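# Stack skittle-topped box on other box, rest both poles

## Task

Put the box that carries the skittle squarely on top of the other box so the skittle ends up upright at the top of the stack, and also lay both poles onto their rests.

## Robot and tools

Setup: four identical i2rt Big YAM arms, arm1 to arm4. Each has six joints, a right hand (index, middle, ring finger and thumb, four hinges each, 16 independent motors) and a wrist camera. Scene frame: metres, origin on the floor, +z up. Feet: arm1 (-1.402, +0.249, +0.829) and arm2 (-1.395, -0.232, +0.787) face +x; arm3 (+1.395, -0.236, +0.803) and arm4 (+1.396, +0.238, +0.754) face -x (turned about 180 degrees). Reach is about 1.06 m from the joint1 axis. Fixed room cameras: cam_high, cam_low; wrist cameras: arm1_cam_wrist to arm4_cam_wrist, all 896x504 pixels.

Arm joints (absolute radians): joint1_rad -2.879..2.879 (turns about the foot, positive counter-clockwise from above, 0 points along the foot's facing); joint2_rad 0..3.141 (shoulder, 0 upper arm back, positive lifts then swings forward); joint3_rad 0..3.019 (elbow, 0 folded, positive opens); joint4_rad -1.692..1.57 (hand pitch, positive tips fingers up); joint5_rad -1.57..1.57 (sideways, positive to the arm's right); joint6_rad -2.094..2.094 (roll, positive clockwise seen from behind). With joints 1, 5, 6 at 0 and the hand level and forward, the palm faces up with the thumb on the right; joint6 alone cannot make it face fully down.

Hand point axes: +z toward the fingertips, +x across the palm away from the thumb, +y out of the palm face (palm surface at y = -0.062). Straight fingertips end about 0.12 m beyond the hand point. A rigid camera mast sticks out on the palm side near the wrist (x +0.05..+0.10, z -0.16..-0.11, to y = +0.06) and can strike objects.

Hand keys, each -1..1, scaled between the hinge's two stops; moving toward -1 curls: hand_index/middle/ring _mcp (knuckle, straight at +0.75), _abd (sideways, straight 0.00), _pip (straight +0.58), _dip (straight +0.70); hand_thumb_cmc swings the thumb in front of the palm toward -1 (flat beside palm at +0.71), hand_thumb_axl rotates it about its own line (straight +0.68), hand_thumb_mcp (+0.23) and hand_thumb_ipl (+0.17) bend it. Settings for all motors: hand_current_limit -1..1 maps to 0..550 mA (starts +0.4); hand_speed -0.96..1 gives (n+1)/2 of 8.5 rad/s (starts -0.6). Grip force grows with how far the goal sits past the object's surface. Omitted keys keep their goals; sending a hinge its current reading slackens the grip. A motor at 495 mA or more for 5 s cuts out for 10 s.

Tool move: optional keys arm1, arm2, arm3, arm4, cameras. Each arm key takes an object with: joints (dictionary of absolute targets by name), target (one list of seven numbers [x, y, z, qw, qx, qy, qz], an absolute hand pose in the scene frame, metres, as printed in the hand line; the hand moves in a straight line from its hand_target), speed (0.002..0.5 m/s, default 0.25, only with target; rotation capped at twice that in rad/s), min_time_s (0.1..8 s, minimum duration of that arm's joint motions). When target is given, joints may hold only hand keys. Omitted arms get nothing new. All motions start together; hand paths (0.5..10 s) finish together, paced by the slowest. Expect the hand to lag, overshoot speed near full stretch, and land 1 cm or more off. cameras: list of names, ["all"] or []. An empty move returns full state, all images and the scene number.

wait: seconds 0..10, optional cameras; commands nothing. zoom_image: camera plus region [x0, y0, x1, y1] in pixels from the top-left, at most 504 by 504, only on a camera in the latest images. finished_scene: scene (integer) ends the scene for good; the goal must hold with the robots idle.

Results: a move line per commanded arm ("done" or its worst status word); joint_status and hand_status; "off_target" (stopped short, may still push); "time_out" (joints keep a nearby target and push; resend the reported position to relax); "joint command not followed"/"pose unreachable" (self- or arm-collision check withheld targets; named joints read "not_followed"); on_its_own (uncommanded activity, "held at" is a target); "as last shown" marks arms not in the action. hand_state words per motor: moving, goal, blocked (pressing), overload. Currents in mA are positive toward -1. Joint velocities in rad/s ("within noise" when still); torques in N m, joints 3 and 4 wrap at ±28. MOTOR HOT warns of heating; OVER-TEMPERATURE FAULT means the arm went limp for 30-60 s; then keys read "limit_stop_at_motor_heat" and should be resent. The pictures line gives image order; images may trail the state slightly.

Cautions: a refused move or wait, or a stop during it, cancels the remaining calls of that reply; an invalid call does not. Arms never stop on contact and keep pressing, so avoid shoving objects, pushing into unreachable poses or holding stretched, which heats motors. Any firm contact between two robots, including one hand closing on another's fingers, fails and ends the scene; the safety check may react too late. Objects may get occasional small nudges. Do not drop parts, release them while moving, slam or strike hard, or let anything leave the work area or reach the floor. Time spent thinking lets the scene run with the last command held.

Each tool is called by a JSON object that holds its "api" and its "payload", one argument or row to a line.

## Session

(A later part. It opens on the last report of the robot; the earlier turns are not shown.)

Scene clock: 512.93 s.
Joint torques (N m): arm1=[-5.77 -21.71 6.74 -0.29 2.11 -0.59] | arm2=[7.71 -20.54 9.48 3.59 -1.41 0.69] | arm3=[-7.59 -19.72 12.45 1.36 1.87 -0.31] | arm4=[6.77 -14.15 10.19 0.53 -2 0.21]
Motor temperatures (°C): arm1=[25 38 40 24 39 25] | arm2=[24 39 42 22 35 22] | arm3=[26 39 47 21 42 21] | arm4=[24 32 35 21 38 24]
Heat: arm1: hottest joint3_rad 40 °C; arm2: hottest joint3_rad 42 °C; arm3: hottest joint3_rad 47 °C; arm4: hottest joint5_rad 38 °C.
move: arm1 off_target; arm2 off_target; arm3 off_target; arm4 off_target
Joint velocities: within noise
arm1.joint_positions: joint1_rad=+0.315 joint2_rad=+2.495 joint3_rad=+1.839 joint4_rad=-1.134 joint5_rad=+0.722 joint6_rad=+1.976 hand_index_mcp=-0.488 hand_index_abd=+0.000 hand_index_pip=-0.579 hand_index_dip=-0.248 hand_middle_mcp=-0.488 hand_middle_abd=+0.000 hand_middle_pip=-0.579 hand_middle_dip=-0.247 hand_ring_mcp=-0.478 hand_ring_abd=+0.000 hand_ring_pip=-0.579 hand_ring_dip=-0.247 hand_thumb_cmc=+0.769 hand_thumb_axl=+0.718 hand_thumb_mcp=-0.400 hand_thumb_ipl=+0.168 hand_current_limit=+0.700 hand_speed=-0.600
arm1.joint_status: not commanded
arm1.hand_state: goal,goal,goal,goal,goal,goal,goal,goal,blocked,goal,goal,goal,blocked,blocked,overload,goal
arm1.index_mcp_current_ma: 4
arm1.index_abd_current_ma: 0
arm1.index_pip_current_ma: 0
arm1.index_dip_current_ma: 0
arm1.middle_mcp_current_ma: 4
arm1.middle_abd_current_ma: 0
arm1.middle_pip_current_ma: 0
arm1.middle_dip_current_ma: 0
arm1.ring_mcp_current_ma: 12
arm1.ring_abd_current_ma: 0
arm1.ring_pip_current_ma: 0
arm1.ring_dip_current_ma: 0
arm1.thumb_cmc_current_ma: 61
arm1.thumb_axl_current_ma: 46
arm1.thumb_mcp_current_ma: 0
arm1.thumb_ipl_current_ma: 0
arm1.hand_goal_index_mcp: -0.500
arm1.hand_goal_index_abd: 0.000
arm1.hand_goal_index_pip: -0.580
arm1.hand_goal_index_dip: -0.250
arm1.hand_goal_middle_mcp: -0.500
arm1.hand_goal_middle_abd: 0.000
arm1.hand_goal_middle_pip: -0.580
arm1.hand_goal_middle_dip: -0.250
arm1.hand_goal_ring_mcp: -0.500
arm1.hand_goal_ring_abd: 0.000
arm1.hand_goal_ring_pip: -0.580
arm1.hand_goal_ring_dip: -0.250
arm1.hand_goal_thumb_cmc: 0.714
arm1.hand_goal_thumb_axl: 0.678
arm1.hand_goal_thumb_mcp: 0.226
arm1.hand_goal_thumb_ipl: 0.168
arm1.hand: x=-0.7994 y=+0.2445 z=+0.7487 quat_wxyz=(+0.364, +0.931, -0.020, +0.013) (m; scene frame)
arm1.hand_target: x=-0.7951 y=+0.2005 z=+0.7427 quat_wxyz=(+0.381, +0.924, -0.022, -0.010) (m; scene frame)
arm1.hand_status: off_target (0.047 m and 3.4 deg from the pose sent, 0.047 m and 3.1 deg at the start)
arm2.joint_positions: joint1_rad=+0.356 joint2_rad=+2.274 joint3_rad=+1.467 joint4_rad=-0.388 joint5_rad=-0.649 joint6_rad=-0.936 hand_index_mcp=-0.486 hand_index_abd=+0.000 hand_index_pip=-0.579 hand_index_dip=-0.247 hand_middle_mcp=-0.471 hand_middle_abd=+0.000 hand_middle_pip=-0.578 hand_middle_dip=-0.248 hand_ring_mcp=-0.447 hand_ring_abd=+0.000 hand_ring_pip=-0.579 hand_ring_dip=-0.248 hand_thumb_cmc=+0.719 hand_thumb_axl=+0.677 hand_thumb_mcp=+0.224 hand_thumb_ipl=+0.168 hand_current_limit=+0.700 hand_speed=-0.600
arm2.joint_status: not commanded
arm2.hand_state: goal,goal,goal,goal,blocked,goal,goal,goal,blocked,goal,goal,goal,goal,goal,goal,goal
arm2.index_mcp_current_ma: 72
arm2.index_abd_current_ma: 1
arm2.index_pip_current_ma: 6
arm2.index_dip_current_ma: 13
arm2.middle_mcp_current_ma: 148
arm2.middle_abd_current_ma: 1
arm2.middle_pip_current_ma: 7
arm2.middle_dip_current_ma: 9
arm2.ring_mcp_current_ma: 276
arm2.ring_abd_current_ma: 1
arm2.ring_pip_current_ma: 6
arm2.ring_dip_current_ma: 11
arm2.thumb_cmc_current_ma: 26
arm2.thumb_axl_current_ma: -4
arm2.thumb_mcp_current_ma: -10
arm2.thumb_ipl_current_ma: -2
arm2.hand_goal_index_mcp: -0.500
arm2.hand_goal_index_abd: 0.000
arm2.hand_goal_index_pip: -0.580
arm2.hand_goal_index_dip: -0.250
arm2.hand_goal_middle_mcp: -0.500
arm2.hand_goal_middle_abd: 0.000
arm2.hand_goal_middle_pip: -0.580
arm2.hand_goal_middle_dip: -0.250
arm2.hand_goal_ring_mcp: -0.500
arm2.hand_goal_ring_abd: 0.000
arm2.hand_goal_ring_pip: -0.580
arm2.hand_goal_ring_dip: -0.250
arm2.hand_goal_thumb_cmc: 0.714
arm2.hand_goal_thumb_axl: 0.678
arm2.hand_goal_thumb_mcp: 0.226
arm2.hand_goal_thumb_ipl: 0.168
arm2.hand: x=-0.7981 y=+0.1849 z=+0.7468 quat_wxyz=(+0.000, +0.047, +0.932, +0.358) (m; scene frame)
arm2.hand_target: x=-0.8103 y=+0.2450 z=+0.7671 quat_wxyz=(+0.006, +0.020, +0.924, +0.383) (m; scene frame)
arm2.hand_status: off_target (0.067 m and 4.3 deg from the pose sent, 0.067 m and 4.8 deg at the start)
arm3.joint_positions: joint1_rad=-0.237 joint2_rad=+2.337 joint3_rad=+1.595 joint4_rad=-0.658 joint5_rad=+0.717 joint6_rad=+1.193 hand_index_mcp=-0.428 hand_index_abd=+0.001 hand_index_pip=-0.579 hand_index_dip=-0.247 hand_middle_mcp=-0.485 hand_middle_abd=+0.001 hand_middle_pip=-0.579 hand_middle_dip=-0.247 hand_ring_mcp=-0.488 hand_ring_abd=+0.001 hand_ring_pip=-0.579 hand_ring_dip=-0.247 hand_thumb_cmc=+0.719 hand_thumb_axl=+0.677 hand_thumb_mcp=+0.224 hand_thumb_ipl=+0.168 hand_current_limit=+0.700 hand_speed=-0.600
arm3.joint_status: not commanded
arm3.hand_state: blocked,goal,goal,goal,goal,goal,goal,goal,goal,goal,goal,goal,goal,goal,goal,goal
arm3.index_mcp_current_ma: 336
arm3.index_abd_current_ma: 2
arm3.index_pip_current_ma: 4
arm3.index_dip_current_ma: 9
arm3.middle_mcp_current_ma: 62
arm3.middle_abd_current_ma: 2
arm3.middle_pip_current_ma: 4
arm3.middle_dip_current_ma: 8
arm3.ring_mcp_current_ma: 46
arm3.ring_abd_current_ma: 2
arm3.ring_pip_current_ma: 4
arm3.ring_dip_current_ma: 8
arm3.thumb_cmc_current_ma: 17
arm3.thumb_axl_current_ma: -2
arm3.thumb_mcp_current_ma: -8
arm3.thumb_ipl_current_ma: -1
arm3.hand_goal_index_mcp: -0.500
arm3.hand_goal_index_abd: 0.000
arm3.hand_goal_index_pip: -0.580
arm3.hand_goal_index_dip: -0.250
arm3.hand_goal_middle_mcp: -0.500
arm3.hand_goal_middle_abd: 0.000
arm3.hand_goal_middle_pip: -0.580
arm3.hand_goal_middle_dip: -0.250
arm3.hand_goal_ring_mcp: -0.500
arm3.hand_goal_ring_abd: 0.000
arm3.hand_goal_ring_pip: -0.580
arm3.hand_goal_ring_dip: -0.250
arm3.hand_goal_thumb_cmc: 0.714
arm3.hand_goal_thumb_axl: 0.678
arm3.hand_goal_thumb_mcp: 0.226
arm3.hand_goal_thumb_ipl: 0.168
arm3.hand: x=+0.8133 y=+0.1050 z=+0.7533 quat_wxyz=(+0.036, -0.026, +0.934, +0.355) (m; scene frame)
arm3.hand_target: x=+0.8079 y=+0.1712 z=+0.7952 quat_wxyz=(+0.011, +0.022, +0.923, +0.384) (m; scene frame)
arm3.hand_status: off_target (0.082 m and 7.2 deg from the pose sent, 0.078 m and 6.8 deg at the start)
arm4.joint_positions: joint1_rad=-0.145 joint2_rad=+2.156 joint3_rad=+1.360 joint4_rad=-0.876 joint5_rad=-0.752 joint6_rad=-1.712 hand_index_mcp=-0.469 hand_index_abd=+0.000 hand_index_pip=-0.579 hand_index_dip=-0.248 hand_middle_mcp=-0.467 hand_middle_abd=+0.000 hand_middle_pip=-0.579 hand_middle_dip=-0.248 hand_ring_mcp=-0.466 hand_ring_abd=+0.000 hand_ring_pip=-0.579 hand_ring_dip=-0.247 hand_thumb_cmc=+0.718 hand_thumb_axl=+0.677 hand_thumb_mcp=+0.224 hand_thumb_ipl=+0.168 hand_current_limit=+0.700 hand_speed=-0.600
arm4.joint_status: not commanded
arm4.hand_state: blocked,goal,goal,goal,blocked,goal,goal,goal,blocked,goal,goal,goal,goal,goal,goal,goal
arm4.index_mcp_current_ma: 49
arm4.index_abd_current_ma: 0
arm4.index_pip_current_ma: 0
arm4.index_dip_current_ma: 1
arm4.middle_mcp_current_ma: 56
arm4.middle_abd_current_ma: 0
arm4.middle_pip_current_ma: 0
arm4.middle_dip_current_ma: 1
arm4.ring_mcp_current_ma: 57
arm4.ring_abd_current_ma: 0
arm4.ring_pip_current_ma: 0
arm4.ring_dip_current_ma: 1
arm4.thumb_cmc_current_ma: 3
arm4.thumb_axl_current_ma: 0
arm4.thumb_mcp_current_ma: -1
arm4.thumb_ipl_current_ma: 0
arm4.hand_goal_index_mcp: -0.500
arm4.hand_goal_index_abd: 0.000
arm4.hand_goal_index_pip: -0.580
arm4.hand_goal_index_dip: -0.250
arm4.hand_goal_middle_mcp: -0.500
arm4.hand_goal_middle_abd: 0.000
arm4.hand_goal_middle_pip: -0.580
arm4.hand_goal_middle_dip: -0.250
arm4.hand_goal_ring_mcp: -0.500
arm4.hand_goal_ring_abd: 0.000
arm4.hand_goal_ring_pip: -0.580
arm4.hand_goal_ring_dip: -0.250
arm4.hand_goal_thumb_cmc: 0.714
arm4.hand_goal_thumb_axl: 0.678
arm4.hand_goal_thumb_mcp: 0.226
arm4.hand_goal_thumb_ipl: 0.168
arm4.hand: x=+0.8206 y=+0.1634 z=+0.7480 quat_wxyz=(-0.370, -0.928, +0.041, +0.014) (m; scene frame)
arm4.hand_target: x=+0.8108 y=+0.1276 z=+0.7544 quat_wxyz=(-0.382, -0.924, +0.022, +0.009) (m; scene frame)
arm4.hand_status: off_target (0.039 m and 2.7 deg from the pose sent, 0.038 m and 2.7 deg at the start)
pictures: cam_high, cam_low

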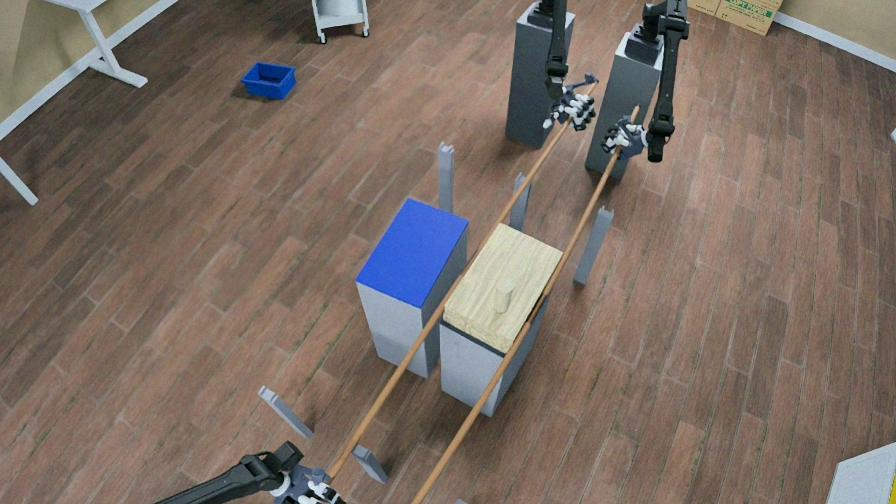

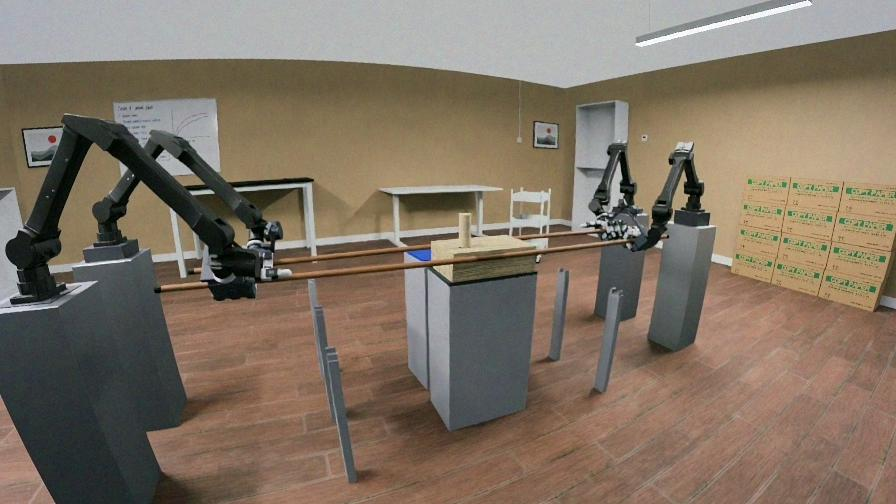

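{"api": "move", "payload": {
  "arm1": {"target": [-0.792, 0.199, 0.738, 0.3825, 0.9237, -0.022, -0.0093], "speed": 0.03},
  "arm4": {"target": [0.808, 0.127, 0.750, 0.3825, 0.9237, -0.022, -0.0093], "speed": 0.03},
  "arm2": {"target": [-0.804, 0.247, 0.747, 0.0093, 0.022, 0.9237, 0.3825], "speed": 0.03},
  "arm3": {"target": [0.798, 0.173, 0.780, 0.0093, 0.022, 0.9237, 0.3825], "speed": 0.03},
  "cameras": ["cam_high", "cam_low"]
}}

{"api": "zoom_image", "payload": {
  "camera": "cam_high",
  "region": [430, 285, 530, 355]
}}

{"api": "zoom_image", "payload": {
  "camera": "cam_low",
  "region": [420, 215, 545, 290]
}}

Scene clock: 527.43 s.
Joint torques (N m): arm1=[-5.89 -21.3 6.83 -0.2 2.09 -0.6] | arm2=[7.65 -19.72 9.46 3.52 -1.2 0.64] | arm3=[-7.53 -18.96 12.15 2.07 1.53 -0.29] | arm4=[7.06 -13.98 10.03 0.51 -1.99 0.21]
Motor temperatures (°C): arm1=[25 40 40 24 40 25] | arm2=[24 42 42 22 35 22] | arm3=[26 37 50 21 42 21] | arm4=[24 32 35 21 38 24]
Heat: arm1: hottest joint2_rad 40 °C; arm2: hottest joint2_rad 42 °C; arm3: hottest joint3_rad 50 °C; arm4: hottest joint5_rad 38 °C.
move: arm1 off_target; arm2 off_target; arm3 off_target; arm4 off_target
Joint velocities: within noise
arm1.joint_positions: joint1_rad=+0.316 joint2_rad=+2.498 joint3_rad=+1.839 joint4_rad=-1.130 joint5_rad=+0.723 joint6_rad=+1.978 hand_index_mcp=-0.488 hand_index_abd=+0.000 hand_index_pip=-0.579 hand_index_dip=-0.248 hand_middle_mcp=-0.488 hand_middle_abd=+0.000 hand_middle_pip=-0.579 hand_middle_dip=-0.247 hand_ring_mcp=-0.478 hand_ring_abd=+0.000 hand_ring_pip=-0.579 hand_ring_dip=-0.247 hand_thumb_cmc=+0.769 hand_thumb_axl=+0.718 hand_thumb_mcp=-0.400 hand_thumb_ipl=+0.168 hand_current_limit=+0.700 hand_speed=-0.600
arm1.joint_status: not commanded
arm1.hand_state: goal,goal,goal,goal,goal,goal,goal,goal,blocked,goal,goal,goal,blocked,blocked,overload,goal
arm1.index_mcp_current_ma: 4
arm1.index_abd_current_ma: 0
arm1.index_pip_current_ma: 0
arm1.index_dip_current_ma: 0
arm1.middle_mcp_current_ma: 4
arm1.middle_abd_current_ma: 0
arm1.middle_pip_current_ma: 0
arm1.middle_dip_current_ma: 0
arm1.ring_mcp_current_ma: 12
arm1.ring_abd_current_ma: 0
arm1.ring_pip_current_ma: 0
arm1.ring_dip_current_ma: 0
arm1.thumb_cmc_current_ma: 61
arm1.thumb_axl_current_ma: 46
arm1.thumb_mcp_current_ma: 0
arm1.thumb_ipl_current_ma: 0
arm1.hand_goal_index_mcp: -0.500
arm1.hand_goal_index_abd: 0.000
arm1.hand_goal_index_pip: -0.580
arm1.hand_goal_index_dip: -0.250
arm1.hand_goal_middle_mcp: -0.500
arm1.hand_goal_middle_abd: 0.000
arm1.hand_goal_middle_pip: -0.580
arm1.hand_goal_middle_dip: -0.250
arm1.hand_goal_ring_mcp: -0.500
arm1.hand_goal_ring_abd: 0.000
arm1.hand_goal_ring_pip: -0.580
arm1.hand_goal_ring_dip: -0.250
arm1.hand_goal_thumb_cmc: 0.714
arm1.hand_goal_thumb_axl: 0.678
arm1.hand_goal_thumb_mcp: 0.226
arm1.hand_goal_thumb_ipl: 0.168
arm1.hand: x=-0.7996 y=+0.2449 z=+0.7470 quat_wxyz=(+0.365, +0.931, -0.021, +0.014) (m; scene frame)
arm1.hand_target: x=-0.7953 y=+0.2005 z=+0.7389 quat_wxyz=(+0.381, +0.924, -0.022, -0.010) (m; scene frame)
arm1.hand_status: off_target (0.047 m and 3.5 deg from the pose sent, 0.047 m and 3.4 deg at the start)
arm2.joint_positions: joint1_rad=+0.356 joint2_rad=+2.292 joint3_rad=+1.464 joint4_rad=-0.356 joint5_rad=-0.654 joint6_rad=-0.934 hand_index_mcp=-0.486 hand_index_abd=+0.000 hand_index_pip=-0.579 hand_index_dip=-0.247 hand_middle_mcp=-0.471 hand_middle_abd=+0.000 hand_middle_pip=-0.578 hand_middle_dip=-0.248 hand_ring_mcp=-0.447 hand_ring_abd=+0.000 hand_ring_pip=-0.579 hand_ring_dip=-0.248 hand_thumb_cmc=+0.719 hand_thumb_axl=+0.677 hand_thumb_mcp=+0.224 hand_thumb_ipl=+0.168 hand_current_limit=+0.700 hand_speed=-0.600
arm2.joint_status: not commanded
arm2.hand_state: goal,goal,goal,goal,blocked,goal,goal,goal,blocked,goal,goal,goal,goal,goal,goal,goal
arm2.index_mcp_current_ma: 72
arm2.index_abd_current_ma: 1
arm2.index_pip_current_ma: 6
arm2.index_dip_current_ma: 13
arm2.middle_mcp_current_ma: 148
arm2.middle_abd_current_ma: 1
arm2.middle_pip_current_ma: 7
arm2.middle_dip_current_ma: 9
arm2.ring_mcp_current_ma: 276
arm2.ring_abd_current_ma: 1
arm2.ring_pip_current_ma: 6
arm2.ring_dip_current_ma: 11
arm2.thumb_cmc_current_ma: 26
arm2.thumb_axl_current_ma: -4
arm2.thumb_mcp_current_ma: -10
arm2.thumb_ipl_current_ma: -2
arm2.hand_goal_index_mcp: -0.500
arm2.hand_goal_index_abd: 0.000
arm2.hand_goal_index_pip: -0.580
arm2.hand_goal_index_dip: -0.250
arm2.hand_goal_middle_mcp: -0.500
arm2.hand_goal_middle_abd: 0.000
arm2.hand_goal_middle_pip: -0.580
arm2.hand_goal_middle_dip: -0.250
arm2.hand_goal_ring_mcp: -0.500
arm2.hand_goal_ring_abd: 0.000
arm2.hand_goal_ring_pip: -0.580
arm2.hand_goal_ring_dip: -0.250
arm2.hand_goal_thumb_cmc: 0.714
arm2.hand_goal_thumb_axl: 0.678
arm2.hand_goal_thumb_mcp: 0.226
arm2.hand_goal_thumb_ipl: 0.168
arm2.hand: x=-0.7982 y=+0.1852 z=+0.7381 quat_wxyz=(+0.003, +0.046, +0.931, +0.363) (m; scene frame)
arm2.hand_target: x=-0.8101 y=+0.2431 z=+0.7492 quat_wxyz=(+0.007, +0.021, +0.924, +0.383) (m; scene frame)
arm2.hand_status: off_target (0.063 m and 3.7 deg from the pose sent, 0.063 m and 4.3 deg at the start)
arm3.joint_positions: joint1_rad=-0.237 joint2_rad=+2.347 joint3_rad=+1.600 joint4_rad=-0.654 joint5_rad=+0.727 joint6_rad=+1.193 hand_index_mcp=-0.428 hand_index_abd=+0.001 hand_index_pip=-0.579 hand_index_dip=-0.247 hand_middle_mcp=-0.485 hand_middle_abd=+0.001 hand_middle_pip=-0.579 hand_middle_dip=-0.247 hand_ring_mcp=-0.488 hand_ring_abd=+0.001 hand_ring_pip=-0.579 hand_ring_dip=-0.247 hand_thumb_cmc=+0.719 hand_thumb_axl=+0.677 hand_thumb_mcp=+0.224 hand_thumb_ipl=+0.168 hand_current_limit=+0.700 hand_speed=-0.600
arm3.joint_status: not commanded
arm3.hand_state: blocked,goal,goal,goal,goal,goal,goal,goal,goal,goal,goal,goal,goal,goal,goal,goal
arm3.index_mcp_current_ma: 337
arm3.index_abd_current_ma: 2
arm3.index_pip_current_ma: 4
arm3.index_dip_current_ma: 9
arm3.middle_mcp_current_ma: 62
arm3.middle_abd_current_ma: 2
arm3.middle_pip_current_ma: 4
arm3.middle_dip_current_ma: 8
arm3.ring_mcp_current_ma: 46
arm3.ring_abd_current_ma: 2
arm3.ring_pip_current_ma: 4
arm3.ring_dip_current_ma: 8
arm3.thumb_cmc_current_ma: 17
arm3.thumb_axl_current_ma: -2
arm3.thumb_mcp_current_ma: -8
arm3.thumb_ipl_current_ma: -1
arm3.hand_goal_index_mcp: -0.500
arm3.hand_goal_index_abd: 0.000
arm3.hand_goal_index_pip: -0.580
arm3.hand_goal_index_dip: -0.250
arm3.hand_goal_middle_mcp: -0.500
arm3.hand_goal_middle_abd: 0.000
arm3.hand_goal_middle_pip: -0.580
arm3.hand_goal_middle_dip: -0.250
arm3.hand_goal_ring_mcp: -0.500
arm3.hand_goal_ring_abd: 0.000
arm3.hand_goal_ring_pip: -0.580
arm3.hand_goal_ring_dip: -0.250
arm3.hand_goal_thumb_cmc: 0.714
arm3.hand_goal_thumb_axl: 0.678
arm3.hand_goal_thumb_mcp: 0.226
arm3.hand_goal_thumb_ipl: 0.168
arm3.hand: x=+0.8128 y=+0.1059 z=+0.7506 quat_wxyz=(+0.038, -0.026, +0.932, +0.359) (m; scene frame)
arm3.hand_target: x=+0.8069 y=+0.1688 z=+0.7834 quat_wxyz=(+0.011, +0.022, +0.923, +0.384) (m; scene frame)
arm3.hand_status: off_target (0.075 m and 7.0 deg from the pose sent, 0.074 m and 7.1 deg at the start)
arm4.joint_positions: joint1_rad=-0.145 joint2_rad=+2.162 joint3_rad=+1.360 joint4_rad=-0.869 joint5_rad=-0.753 joint6_rad=-1.712 hand_index_mcp=-0.472 hand_index_abd=+0.000 hand_index_pip=-0.579 hand_index_dip=-0.248 hand_middle_mcp=-0.467 hand_middle_abd=+0.000 hand_middle_pip=-0.579 hand_middle_dip=-0.248 hand_ring_mcp=-0.466 hand_ring_abd=+0.000 hand_ring_pip=-0.579 hand_ring_dip=-0.247 hand_thumb_cmc=+0.718 hand_thumb_axl=+0.677 hand_thumb_mcp=+0.224 hand_thumb_ipl=+0.168 hand_current_limit=+0.700 hand_speed=-0.600
arm4.joint_status: not commanded
arm4.hand_state: blocked,goal,goal,goal,blocked,goal,goal,goal,blocked,goal,goal,goal,goal,goal,goal,goal
arm4.index_mcp_current_ma: 44
arm4.index_abd_current_ma: 0
arm4.index_pip_current_ma: 0
arm4.index_dip_current_ma: 1
arm4.middle_mcp_current_ma: 56
arm4.middle_abd_current_ma: 0
arm4.middle_pip_current_ma: 0
arm4.middle_dip_current_ma: 1
arm4.ring_mcp_current_ma: 58
arm4.ring_abd_current_ma: 0
arm4.ring_pip_current_ma: 0
arm4.ring_dip_current_ma: 1
arm4.thumb_cmc_current_ma: 3
arm4.thumb_axl_current_ma: 0
arm4.thumb_mcp_current_ma: -1
arm4.thumb_ipl_current_ma: 0
arm4.hand_goal_index_mcp: -0.500
arm4.hand_goal_index_abd: 0.000
arm4.hand_goal_index_pip: -0.580
arm4.hand_goal_index_dip: -0.250
arm4.hand_goal_middle_mcp: -0.500
arm4.hand_goal_middle_abd: 0.000
arm4.hand_goal_middle_pip: -0.580
arm4.hand_goal_middle_dip: -0.250
arm4.hand_goal_ring_mcp: -0.500
arm4.hand_goal_ring_abd: 0.000
arm4.hand_goal_ring_pip: -0.580
arm4.hand_goal_ring_dip: -0.250
arm4.hand_goal_thumb_cmc: 0.714
arm4.hand_goal_thumb_axl: 0.678
arm4.hand_goal_thumb_mcp: 0.226
arm4.hand_goal_thumb_ipl: 0.168
arm4.hand: x=+0.8204 y=+0.1636 z=+0.7449 quat_wxyz=(-0.370, -0.928, +0.041, +0.015) (m; scene frame)
arm4.hand_target: x=+0.8107 y=+0.1277 z=+0.7507 quat_wxyz=(-0.383, -0.924, +0.022, +0.009) (m; scene frame)
arm4.hand_status: off_target (0.039 m and 2.7 deg from the pose sent, 0.039 m and 2.7 deg at the start)
pictures: cam_high, cam_low

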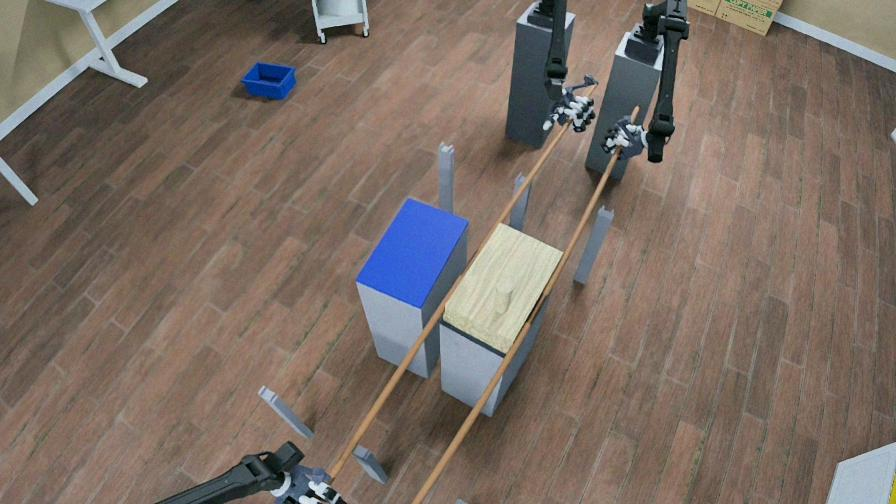

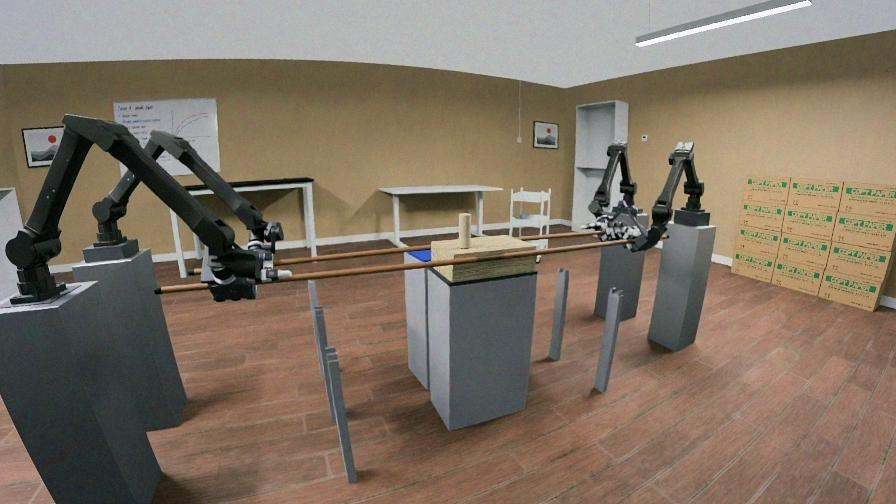

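Scaled by 5.040 from the camera's 896x504 image, which has a finer 1280x720 frame.

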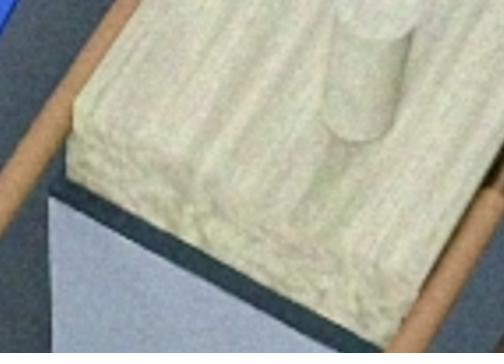

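Scaled by 4.032 from the camera's 896x504 image, which has a finer 1280x720 frame.

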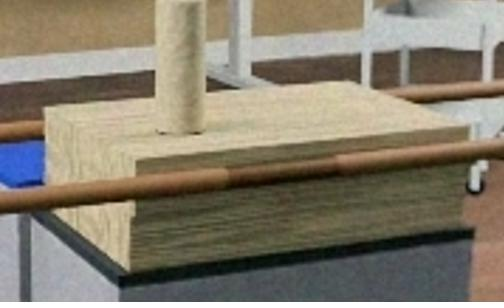

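{"api": "move", "payload": {
  "arm1": {"target": [-0.796, 0.232, 0.742, 0.3825, 0.9237, -0.022, -0.0093], "speed": 0.03},
  "arm4": {"target": [0.812, 0.155, 0.748, 0.3825, 0.9237, -0.022, -0.0093], "speed": 0.03},
  "arm2": {"target": [-0.806, 0.210, 0.744, 0.0093, 0.022, 0.9237, 0.3825], "speed": 0.03},
  "arm3": {"target": [0.800, 0.133, 0.768, 0.0093, 0.022, 0.9237, 0.3825], "speed": 0.03},
  "cameras": ["cam_low"]
}}

{"api": "zoom_image", "payload": {
  "camera": "cam_low",
  "region": [420, 215, 545, 290]
}}

Scene clock: 536.17 s.
Joint torques (N m): arm1=[-3.02 -21.6 7.5 -1.25 1.64 -0.3] | arm2=[4.07 -20.54 7.21 2.65 -1.25 0.13] | arm3=[-3.66 -18.55 10.35 0.99 1.32 -0.06] | arm4=[3.84 -13.8 9.95 -0.08 -1.6 -0.06]
Motor temperatures (°C): arm1=[25 39 40 24 40 25] | arm2=[24 43 42 22 34 22] | arm3=[26 38 51 21 41 21] | arm4=[24 31 36 21 38 24]
Heat: arm1: hottest joint3_rad 40 °C; arm2: hottest joint2_rad 43 °C; arm3: hottest joint3_rad 51 °C; arm4: hottest joint5_rad 38 °C.
move: arm1 off_target; arm2 off_target; arm3 off_target; arm4 off_target
Joint velocities: within noise
arm1.joint_positions: joint1_rad=+0.334 joint2_rad=+2.514 joint3_rad=+1.867 joint4_rad=-1.169 joint5_rad=+0.723 joint6_rad=+2.012 hand_index_mcp=-0.488 hand_index_abd=+0.000 hand_index_pip=-0.579 hand_index_dip=-0.248 hand_middle_mcp=-0.488 hand_middle_abd=+0.000 hand_middle_pip=-0.579 hand_middle_dip=-0.247 hand_ring_mcp=-0.477 hand_ring_abd=+0.000 hand_ring_pip=-0.579 hand_ring_dip=-0.247 hand_thumb_cmc=+0.769 hand_thumb_axl=+0.718 hand_thumb_mcp=-0.400 hand_thumb_ipl=+0.168 hand_current_limit=+0.700 hand_speed=-0.600
arm1.joint_status: not commanded
arm1.hand_state: goal,goal,goal,goal,goal,goal,goal,goal,blocked,goal,goal,goal,blocked,blocked,overload,goal
arm1.index_mcp_current_ma: 4
arm1.index_abd_current_ma: 0
arm1.index_pip_current_ma: 0
arm1.index_dip_current_ma: 0
arm1.middle_mcp_current_ma: 4
arm1.middle_abd_current_ma: 0
arm1.middle_pip_current_ma: 0
arm1.middle_dip_current_ma: 0
arm1.ring_mcp_current_ma: 13
arm1.ring_abd_current_ma: 0
arm1.ring_pip_current_ma: 0
arm1.ring_dip_current_ma: 0
arm1.thumb_cmc_current_ma: 61
arm1.thumb_axl_current_ma: 46
arm1.thumb_mcp_current_ma: 0
arm1.thumb_ipl_current_ma: 0
arm1.hand_goal_index_mcp: -0.500
arm1.hand_goal_index_abd: 0.000
arm1.hand_goal_index_pip: -0.580
arm1.hand_goal_index_dip: -0.250
arm1.hand_goal_middle_mcp: -0.500
arm1.hand_goal_middle_abd: 0.000
arm1.hand_goal_middle_pip: -0.580
arm1.hand_goal_middle_dip: -0.250
arm1.hand_goal_ring_mcp: -0.500
arm1.hand_goal_ring_abd: 0.000
arm1.hand_goal_ring_pip: -0.580
arm1.hand_goal_ring_dip: -0.250
arm1.hand_goal_thumb_cmc: 0.714
arm1.hand_goal_thumb_axl: 0.678
arm1.hand_goal_thumb_mcp: 0.226
arm1.hand_goal_thumb_ipl: 0.168
arm1.hand: x=-0.8008 y=+0.2568 z=+0.7468 quat_wxyz=(+0.368, +0.929, -0.024, +0.012) (m; scene frame)
arm1.hand_target: x=-0.7971 y=+0.2324 z=+0.7422 quat_wxyz=(+0.382, +0.924, -0.021, -0.009) (m; scene frame)
arm1.hand_status: off_target (0.026 m and 3.0 deg from the pose sent, 0.014 m and 3.5 deg at the start)
arm2.joint_positions: joint1_rad=+0.356 joint2_rad=+2.292 joint3_rad=+1.457 joint4_rad=-0.342 joint5_rad=-0.672 joint6_rad=-0.934 hand_index_mcp=-0.485 hand_index_abd=+0.000 hand_index_pip=-0.579 hand_index_dip=-0.247 hand_middle_mcp=-0.471 hand_middle_abd=+0.000 hand_middle_pip=-0.578 hand_middle_dip=-0.248 hand_ring_mcp=-0.447 hand_ring_abd=+0.000 hand_ring_pip=-0.579 hand_ring_dip=-0.248 hand_thumb_cmc=+0.719 hand_thumb_axl=+0.677 hand_thumb_mcp=+0.224 hand_thumb_ipl=+0.168 hand_current_limit=+0.700 hand_speed=-0.600
arm2.joint_status: not commanded
arm2.hand_state: goal,goal,goal,goal,blocked,goal,goal,goal,blocked,goal,goal,goal,goal,goal,goal,goal
arm2.index_mcp_current_ma: 76
arm2.index_abd_current_ma: 1
arm2.index_pip_current_ma: 6
arm2.index_dip_current_ma: 13
arm2.middle_mcp_current_ma: 151
arm2.middle_abd_current_ma: 1
arm2.middle_pip_current_ma: 7
arm2.middle_dip_current_ma: 9
arm2.ring_mcp_current_ma: 276
arm2.ring_abd_current_ma: 1
arm2.ring_pip_current_ma: 6
arm2.ring_dip_current_ma: 11
arm2.thumb_cmc_current_ma: 26
arm2.thumb_axl_current_ma: -4
arm2.thumb_mcp_current_ma: -10
arm2.thumb_ipl_current_ma: -2
arm2.hand_goal_index_mcp: -0.500
arm2.hand_goal_index_abd: 0.000
arm2.hand_goal_index_pip: -0.580
arm2.hand_goal_index_dip: -0.250
arm2.hand_goal_middle_mcp: -0.500
arm2.hand_goal_middle_abd: 0.000
arm2.hand_goal_middle_pip: -0.580
arm2.hand_goal_middle_dip: -0.250
arm2.hand_goal_ring_mcp: -0.500
arm2.hand_goal_ring_abd: 0.000
arm2.hand_goal_ring_pip: -0.580
arm2.hand_goal_ring_dip: -0.250
arm2.hand_goal_thumb_cmc: 0.714
arm2.hand_goal_thumb_axl: 0.678
arm2.hand_goal_thumb_mcp: 0.226
arm2.hand_goal_thumb_ipl: 0.168
arm2.hand: x=-0.8011 y=+0.1861 z=+0.7396 quat_wxyz=(+0.002, +0.042, +0.928, +0.371) (m; scene frame)
arm2.hand_target: x=-0.8070 y=+0.2094 z=+0.7442 quat_wxyz=(+0.009, +0.022, +0.924, +0.382) (m; scene frame)
arm2.hand_status: off_target (0.025 m and 2.8 deg from the pose sent, 0.027 m and 3.7 deg at the start)
arm3.joint_positions: joint1_rad=-0.229 joint2_rad=+2.353 joint3_rad=+1.605 joint4_rad=-0.652 joint5_rad=+0.744 joint6_rad=+1.237 hand_index_mcp=-0.446 hand_index_abd=+0.001 hand_index_pip=-0.579 hand_index_dip=-0.247 hand_middle_mcp=-0.485 hand_middle_abd=+0.001 hand_middle_pip=-0.579 hand_middle_dip=-0.247 hand_ring_mcp=-0.488 hand_ring_abd=+0.001 hand_ring_pip=-0.579 hand_ring_dip=-0.247 hand_thumb_cmc=+0.719 hand_thumb_axl=+0.677 hand_thumb_mcp=+0.224 hand_thumb_ipl=+0.168 hand_current_limit=+0.700 hand_speed=-0.600
arm3.joint_status: not commanded
arm3.hand_state: blocked,goal,goal,goal,goal,goal,goal,goal,goal,goal,goal,goal,goal,goal,goal,goal
arm3.index_mcp_current_ma: 244
arm3.index_abd_current_ma: 2
arm3.index_pip_current_ma: 4
arm3.index_dip_current_ma: 9
arm3.middle_mcp_current_ma: 62
arm3.middle_abd_current_ma: 2
arm3.middle_pip_current_ma: 4
arm3.middle_dip_current_ma: 8
arm3.ring_mcp_current_ma: 46
arm3.ring_abd_current_ma: 2
arm3.ring_pip_current_ma: 4
arm3.ring_dip_current_ma: 8
arm3.thumb_cmc_current_ma: 17
arm3.thumb_axl_current_ma: -2
arm3.thumb_mcp_current_ma: -8
arm3.thumb_ipl_current_ma: -1
arm3.hand_goal_index_mcp: -0.500
arm3.hand_goal_index_abd: 0.000
arm3.hand_goal_index_pip: -0.580
arm3.hand_goal_index_dip: -0.250
arm3.hand_goal_middle_mcp: -0.500
arm3.hand_goal_middle_abd: 0.000
arm3.hand_goal_middle_pip: -0.580
arm3.hand_goal_middle_dip: -0.250
arm3.hand_goal_ring_mcp: -0.500
arm3.hand_goal_ring_abd: 0.000
arm3.hand_goal_ring_pip: -0.580
arm3.hand_goal_ring_dip: -0.250
arm3.hand_goal_thumb_cmc: 0.714
arm3.hand_goal_thumb_axl: 0.678
arm3.hand_goal_thumb_mcp: 0.226
arm3.hand_goal_thumb_ipl: 0.168
arm3.hand: x=+0.8135 y=+0.1019 z=+0.7510 quat_wxyz=(+0.031, -0.008, +0.929, +0.368) (m; scene frame)
arm3.hand_target: x=+0.8029 y=+0.1320 z=+0.7694 quat_wxyz=(+0.009, +0.022, +0.923, +0.383) (m; scene frame)
arm3.hand_status: off_target (0.038 m and 4.6 deg from the pose sent, 0.035 m and 7.0 deg at the start)
arm4.joint_positions: joint1_rad=-0.163 joint2_rad=+2.174 joint3_rad=+1.380 joint4_rad=-0.904 joint5_rad=-0.759 joint6_rad=-1.750 hand_index_mcp=-0.472 hand_index_abd=+0.000 hand_index_pip=-0.579 hand_index_dip=-0.248 hand_middle_mcp=-0.467 hand_middle_abd=+0.000 hand_middle_pip=-0.579 hand_middle_dip=-0.248 hand_ring_mcp=-0.466 hand_ring_abd=+0.000 hand_ring_pip=-0.579 hand_ring_dip=-0.247 hand_thumb_cmc=+0.718 hand_thumb_axl=+0.677 hand_thumb_mcp=+0.224 hand_thumb_ipl=+0.168 hand_current_limit=+0.700 hand_speed=-0.600
arm4.joint_status: not commanded
arm4.hand_state: blocked,goal,goal,goal,blocked,goal,goal,goal,blocked,goal,goal,goal,goal,goal,goal,goal
arm4.index_mcp_current_ma: 44
arm4.index_abd_current_ma: 0
arm4.index_pip_current_ma: 0
arm4.index_dip_current_ma: 1
arm4.middle_mcp_current_ma: 56
arm4.middle_abd_current_ma: 0
arm4.middle_pip_current_ma: 0
arm4.middle_dip_current_ma: 1
arm4.ring_mcp_current_ma: 59
arm4.ring_abd_current_ma: 0
arm4.ring_pip_current_ma: 0
arm4.ring_dip_current_ma: 1
arm4.thumb_cmc_current_ma: 3
arm4.thumb_axl_current_ma: 0
arm4.thumb_mcp_current_ma: -1
arm4.thumb_ipl_current_ma: 0
arm4.hand_goal_index_mcp: -0.500
arm4.hand_goal_index_abd: 0.000
arm4.hand_goal_index_pip: -0.580
arm4.hand_goal_index_dip: -0.250
arm4.hand_goal_middle_mcp: -0.500
arm4.hand_goal_middle_abd: 0.000
arm4.hand_goal_middle_pip: -0.580
arm4.hand_goal_middle_dip: -0.250
arm4.hand_goal_ring_mcp: -0.500
arm4.hand_goal_ring_abd: 0.000
arm4.hand_goal_ring_pip: -0.580
arm4.hand_goal_ring_dip: -0.250
arm4.hand_goal_thumb_cmc: 0.714
arm4.hand_goal_thumb_axl: 0.678
arm4.hand_goal_thumb_mcp: 0.226
arm4.hand_goal_thumb_ipl: 0.168
arm4.hand: x=+0.8205 y=+0.1729 z=+0.7455 quat_wxyz=(-0.374, -0.927, +0.037, +0.013) (m; scene frame)
arm4.hand_target: x=+0.8130 y=+0.1551 z=+0.7481 quat_wxyz=(-0.382, -0.924, +0.022, +0.009) (m; scene frame)
arm4.hand_status: off_target (0.020 m and 2.0 deg from the pose sent, 0.012 m and 2.7 deg at the start)
pictures: cam_low

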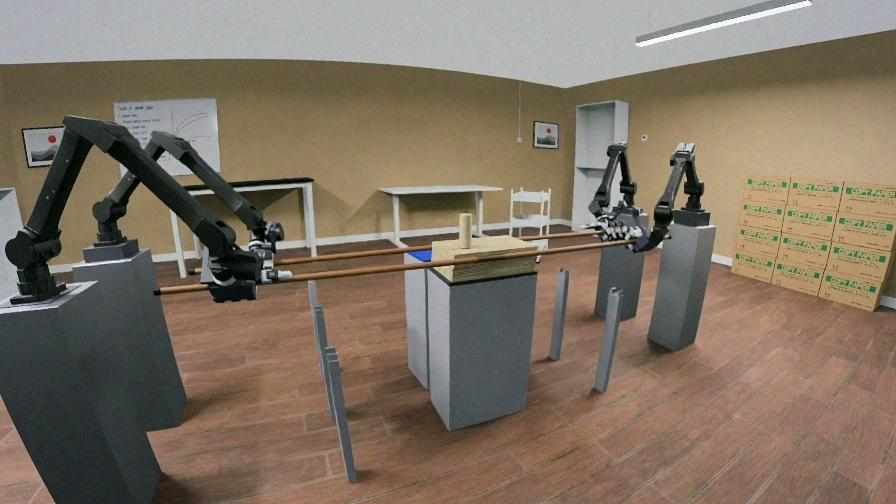

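Scaled by 4.032 from the camera's 896x504 image, which has a finer 1280x720 frame.

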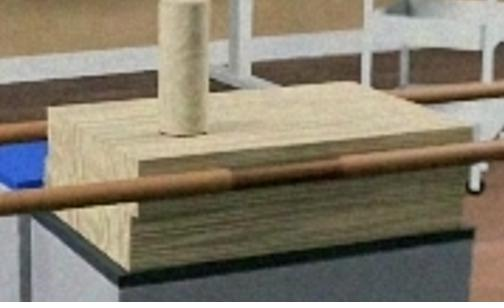

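{"api": "wait", "payload": {
  "seconds": 0.1,
  "cameras": ["cam_high"]
}}

{"api": "zoom_image", "payload": {
  "camera": "cam_high",
  "region": [480, 200, 580, 260]
}}

{"api": "zoom_image", "payload": {
  "camera": "cam_high",
  "region": [430, 285, 530, 355]
}}

Scene clock: 539.57 s.
Joint torques (N m): arm1=[-3.08 -21.77 7.5 -1.26 1.64 -0.3] | arm2=[4.25 -20.54 7.25 2.71 -1.24 0.13] | arm3=[-3.6 -18.37 10.32 1.01 1.34 -0.06] | arm4=[4.07 -14.15 9.98 -0.05 -1.61 -0.09]
Motor temperatures (°C): arm1=[25 40 40 24 40 25] | arm2=[24 43 41 22 34 22] | arm3=[26 38 51 21 40 21] | arm4=[24 31 36 21 38 24]
Heat: arm1: hottest joint2_rad 40 °C; arm2: hottest joint2_rad 43 °C; arm3: hottest joint3_rad 51 °C; arm4: hottest joint5_rad 38 °C.
Joint velocities: within noise
arm1.joint_positions: joint1_rad=+0.334 joint2_rad=+2.514 joint3_rad=+1.867 joint4_rad=-1.169 joint5_rad=+0.723 joint6_rad=+2.012 hand_index_mcp=-0.488 hand_index_abd=+0.000 hand_index_pip=-0.579 hand_index_dip=-0.248 hand_middle_mcp=-0.488 hand_middle_abd=+0.000 hand_middle_pip=-0.579 hand_middle_dip=-0.247 hand_ring_mcp=-0.477 hand_ring_abd=+0.000 hand_ring_pip=-0.579 hand_ring_dip=-0.247 hand_thumb_cmc=+0.769 hand_thumb_axl=+0.718 hand_thumb_mcp=-0.400 hand_thumb_ipl=+0.168 hand_current_limit=+0.700 hand_speed=-0.600
arm1.joint_status: not commanded
arm1.hand_state: goal,goal,goal,goal,goal,goal,goal,goal,blocked,goal,goal,goal,blocked,blocked,overload,goal
arm1.index_mcp_current_ma: 4
arm1.index_abd_current_ma: 0
arm1.index_pip_current_ma: 0
arm1.index_dip_current_ma: 0
arm1.middle_mcp_current_ma: 4
arm1.middle_abd_current_ma: 0
arm1.middle_pip_current_ma: 0
arm1.middle_dip_current_ma: 0
arm1.ring_mcp_current_ma: 13
arm1.ring_abd_current_ma: 0
arm1.ring_pip_current_ma: 0
arm1.ring_dip_current_ma: 0
arm1.thumb_cmc_current_ma: 61
arm1.thumb_axl_current_ma: 46
arm1.thumb_mcp_current_ma: 0
arm1.thumb_ipl_current_ma: 0
arm1.hand_goal_index_mcp: -0.500
arm1.hand_goal_index_abd: 0.000
arm1.hand_goal_index_pip: -0.580
arm1.hand_goal_index_dip: -0.250
arm1.hand_goal_middle_mcp: -0.500
arm1.hand_goal_middle_abd: 0.000
arm1.hand_goal_middle_pip: -0.580
arm1.hand_goal_middle_dip: -0.250
arm1.hand_goal_ring_mcp: -0.500
arm1.hand_goal_ring_abd: 0.000
arm1.hand_goal_ring_pip: -0.580
arm1.hand_goal_ring_dip: -0.250
arm1.hand_goal_thumb_cmc: 0.714
arm1.hand_goal_thumb_axl: 0.678
arm1.hand_goal_thumb_mcp: 0.226
arm1.hand_goal_thumb_ipl: 0.168
arm1.hand: x=-0.8009 y=+0.2568 z=+0.7468 quat_wxyz=(+0.368, +0.929, -0.023, +0.012) (m; scene frame)
arm1.hand_target: x=-0.7971 y=+0.2323 z=+0.7422 quat_wxyz=(+0.382, +0.924, -0.021, -0.009) (m; scene frame)
arm1.hand_status: off_target (0.026 m and 3.0 deg from the pose sent, 0.014 m and 3.5 deg at the start)
arm2.joint_positions: joint1_rad=+0.356 joint2_rad=+2.292 joint3_rad=+1.457 joint4_rad=-0.342 joint5_rad=-0.672 joint6_rad=-0.934 hand_index_mcp=-0.485 hand_index_abd=+0.000 hand_index_pip=-0.579 hand_index_dip=-0.247 hand_middle_mcp=-0.471 hand_middle_abd=+0.000 hand_middle_pip=-0.578 hand_middle_dip=-0.248 hand_ring_mcp=-0.447 hand_ring_abd=+0.000 hand_ring_pip=-0.579 hand_ring_dip=-0.248 hand_thumb_cmc=+0.719 hand_thumb_axl=+0.677 hand_thumb_mcp=+0.224 hand_thumb_ipl=+0.168 hand_current_limit=+0.700 hand_speed=-0.600
arm2.joint_status: not commanded
arm2.hand_state: goal,goal,goal,goal,blocked,goal,goal,goal,blocked,goal,goal,goal,goal,goal,goal,goal
arm2.index_mcp_current_ma: 76
arm2.index_abd_current_ma: 1
arm2.index_pip_current_ma: 6
arm2.index_dip_current_ma: 13
arm2.middle_mcp_current_ma: 151
arm2.middle_abd_current_ma: 1
arm2.middle_pip_current_ma: 7
arm2.middle_dip_current_ma: 9
arm2.ring_mcp_current_ma: 276
arm2.ring_abd_current_ma: 1
arm2.ring_pip_current_ma: 6
arm2.ring_dip_current_ma: 11
arm2.thumb_cmc_current_ma: 26
arm2.thumb_axl_current_ma: -4
arm2.thumb_mcp_current_ma: -10
arm2.thumb_ipl_current_ma: -2
arm2.hand_goal_index_mcp: -0.500
arm2.hand_goal_index_abd: 0.000
arm2.hand_goal_index_pip: -0.580
arm2.hand_goal_index_dip: -0.250
arm2.hand_goal_middle_mcp: -0.500
arm2.hand_goal_middle_abd: 0.000
arm2.hand_goal_middle_pip: -0.580
arm2.hand_goal_middle_dip: -0.250
arm2.hand_goal_ring_mcp: -0.500
arm2.hand_goal_ring_abd: 0.000
arm2.hand_goal_ring_pip: -0.580
arm2.hand_goal_ring_dip: -0.250
arm2.hand_goal_thumb_cmc: 0.714
arm2.hand_goal_thumb_axl: 0.678
arm2.hand_goal_thumb_mcp: 0.226
arm2.hand_goal_thumb_ipl: 0.168
arm2.hand: x=-0.8011 y=+0.1861 z=+0.7396 quat_wxyz=(+0.002, +0.042, +0.928, +0.371) (m; scene frame)
arm2.hand_target: x=-0.8070 y=+0.2094 z=+0.7442 quat_wxyz=(+0.009, +0.022, +0.924, +0.382) (m; scene frame)
arm2.hand_status: off_target (0.025 m and 2.8 deg from the pose sent, 0.027 m and 3.7 deg at the start)
arm3.joint_positions: joint1_rad=-0.229 joint2_rad=+2.353 joint3_rad=+1.605 joint4_rad=-0.652 joint5_rad=+0.744 joint6_rad=+1.237 hand_index_mcp=-0.446 hand_index_abd=+0.001 hand_index_pip=-0.579 hand_index_dip=-0.247 hand_middle_mcp=-0.485 hand_middle_abd=+0.001 hand_middle_pip=-0.579 hand_middle_dip=-0.247 hand_ring_mcp=-0.488 hand_ring_abd=+0.001 hand_ring_pip=-0.579 hand_ring_dip=-0.247 hand_thumb_cmc=+0.719 hand_thumb_axl=+0.677 hand_thumb_mcp=+0.224 hand_thumb_ipl=+0.168 hand_current_limit=+0.700 hand_speed=-0.600
arm3.joint_status: not commanded
arm3.hand_state: blocked,goal,goal,goal,goal,goal,goal,goal,goal,goal,goal,goal,goal,goal,goal,goal
arm3.index_mcp_current_ma: 244
arm3.index_abd_current_ma: 2
arm3.index_pip_current_ma: 4
arm3.index_dip_current_ma: 9
arm3.middle_mcp_current_ma: 62
arm3.middle_abd_current_ma: 2
arm3.middle_pip_current_ma: 4
arm3.middle_dip_current_ma: 8
arm3.ring_mcp_current_ma: 46
arm3.ring_abd_current_ma: 2
arm3.ring_pip_current_ma: 4
arm3.ring_dip_current_ma: 8
arm3.thumb_cmc_current_ma: 17
arm3.thumb_axl_current_ma: -2
arm3.thumb_mcp_current_ma: -8
arm3.thumb_ipl_current_ma: -1
arm3.hand_goal_index_mcp: -0.500
arm3.hand_goal_index_abd: 0.000
arm3.hand_goal_index_pip: -0.580
arm3.hand_goal_index_dip: -0.250
arm3.hand_goal_middle_mcp: -0.500
arm3.hand_goal_middle_abd: 0.000
arm3.hand_goal_middle_pip: -0.580
arm3.hand_goal_middle_dip: -0.250
arm3.hand_goal_ring_mcp: -0.500
arm3.hand_goal_ring_abd: 0.000
arm3.hand_goal_ring_pip: -0.580
arm3.hand_goal_ring_dip: -0.250
arm3.hand_goal_thumb_cmc: 0.714
arm3.hand_goal_thumb_axl: 0.678
arm3.hand_goal_thumb_mcp: 0.226
arm3.hand_goal_thumb_ipl: 0.168
arm3.hand: x=+0.8135 y=+0.1019 z=+0.7510 quat_wxyz=(+0.031, -0.008, +0.929, +0.368) (m; scene frame)
arm3.hand_target: x=+0.8029 y=+0.1320 z=+0.7694 quat_wxyz=(+0.009, +0.022, +0.923, +0.383) (m; scene frame)
arm3.hand_status: off_target (0.038 m and 4.6 deg from the pose sent, 0.035 m and 7.0 deg at the start)
arm4.joint_positions: joint1_rad=-0.163 joint2_rad=+2.174 joint3_rad=+1.380 joint4_rad=-0.904 joint5_rad=-0.759 joint6_rad=-1.750 hand_index_mcp=-0.472 hand_index_abd=+0.000 hand_index_pip=-0.579 hand_index_dip=-0.248 hand_middle_mcp=-0.467 hand_middle_abd=+0.000 hand_middle_pip=-0.579 hand_middle_dip=-0.248 hand_ring_mcp=-0.466 hand_ring_abd=+0.000 hand_ring_pip=-0.579 hand_ring_dip=-0.247 hand_thumb_cmc=+0.718 hand_thumb_axl=+0.677 hand_thumb_mcp=+0.224 hand_thumb_ipl=+0.168 hand_current_limit=+0.700 hand_speed=-0.600
arm4.joint_status: not commanded
arm4.hand_state: blocked,goal,goal,goal,blocked,goal,goal,goal,blocked,goal,goal,goal,goal,goal,goal,goal
arm4.index_mcp_current_ma: 44
arm4.index_abd_current_ma: 0
arm4.index_pip_current_ma: 0
arm4.index_dip_current_ma: 1
arm4.middle_mcp_current_ma: 56
arm4.middle_abd_current_ma: 0
arm4.middle_pip_current_ma: 0
arm4.middle_dip_current_ma: 1
arm4.ring_mcp_current_ma: 59
arm4.ring_abd_current_ma: 0
arm4.ring_pip_current_ma: 0
arm4.ring_dip_current_ma: 1
arm4.thumb_cmc_current_ma: 3
arm4.thumb_axl_current_ma: 0
arm4.thumb_mcp_current_ma: -1
arm4.thumb_ipl_current_ma: 0
arm4.hand_goal_index_mcp: -0.500
arm4.hand_goal_index_abd: 0.000
arm4.hand_goal_index_pip: -0.580
arm4.hand_goal_index_dip: -0.250
arm4.hand_goal_middle_mcp: -0.500
arm4.hand_goal_middle_abd: 0.000
arm4.hand_goal_middle_pip: -0.580
arm4.hand_goal_middle_dip: -0.250
arm4.hand_goal_ring_mcp: -0.500
arm4.hand_goal_ring_abd: 0.000
arm4.hand_goal_ring_pip: -0.580
arm4.hand_goal_ring_dip: -0.250
arm4.hand_goal_thumb_cmc: 0.714
arm4.hand_goal_thumb_axl: 0.678
arm4.hand_goal_thumb_mcp: 0.226
arm4.hand_goal_thumb_ipl: 0.168
arm4.hand: x=+0.8204 y=+0.1730 z=+0.7456 quat_wxyz=(-0.374, -0.927, +0.037, +0.013) (m; scene frame)
arm4.hand_target: x=+0.8128 y=+0.1552 z=+0.7482 quat_wxyz=(-0.382, -0.924, +0.022, +0.010) (m; scene frame)
arm4.hand_status: off_target (0.020 m and 2.0 deg from the pose sent, 0.012 m and 2.7 deg at the start)
wait: 0.10 s; at rest from the start
pictures: cam_high

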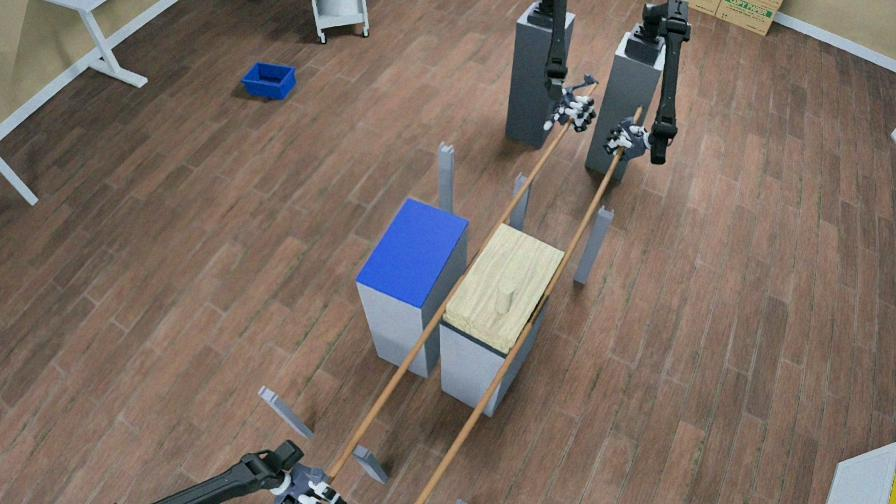

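Scaled by 5.040 from the camera's 896x504 image, which has a finer 1280x720 frame.

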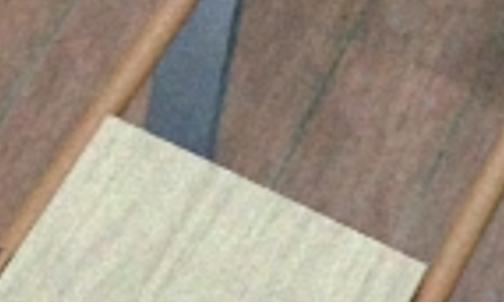

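Scaled by 5.040 from the camera's 896x504 image, which has a finer 1280x720 frame.

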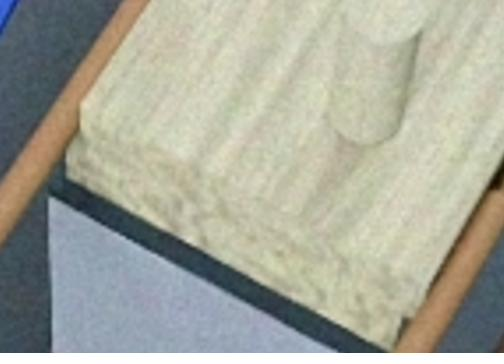

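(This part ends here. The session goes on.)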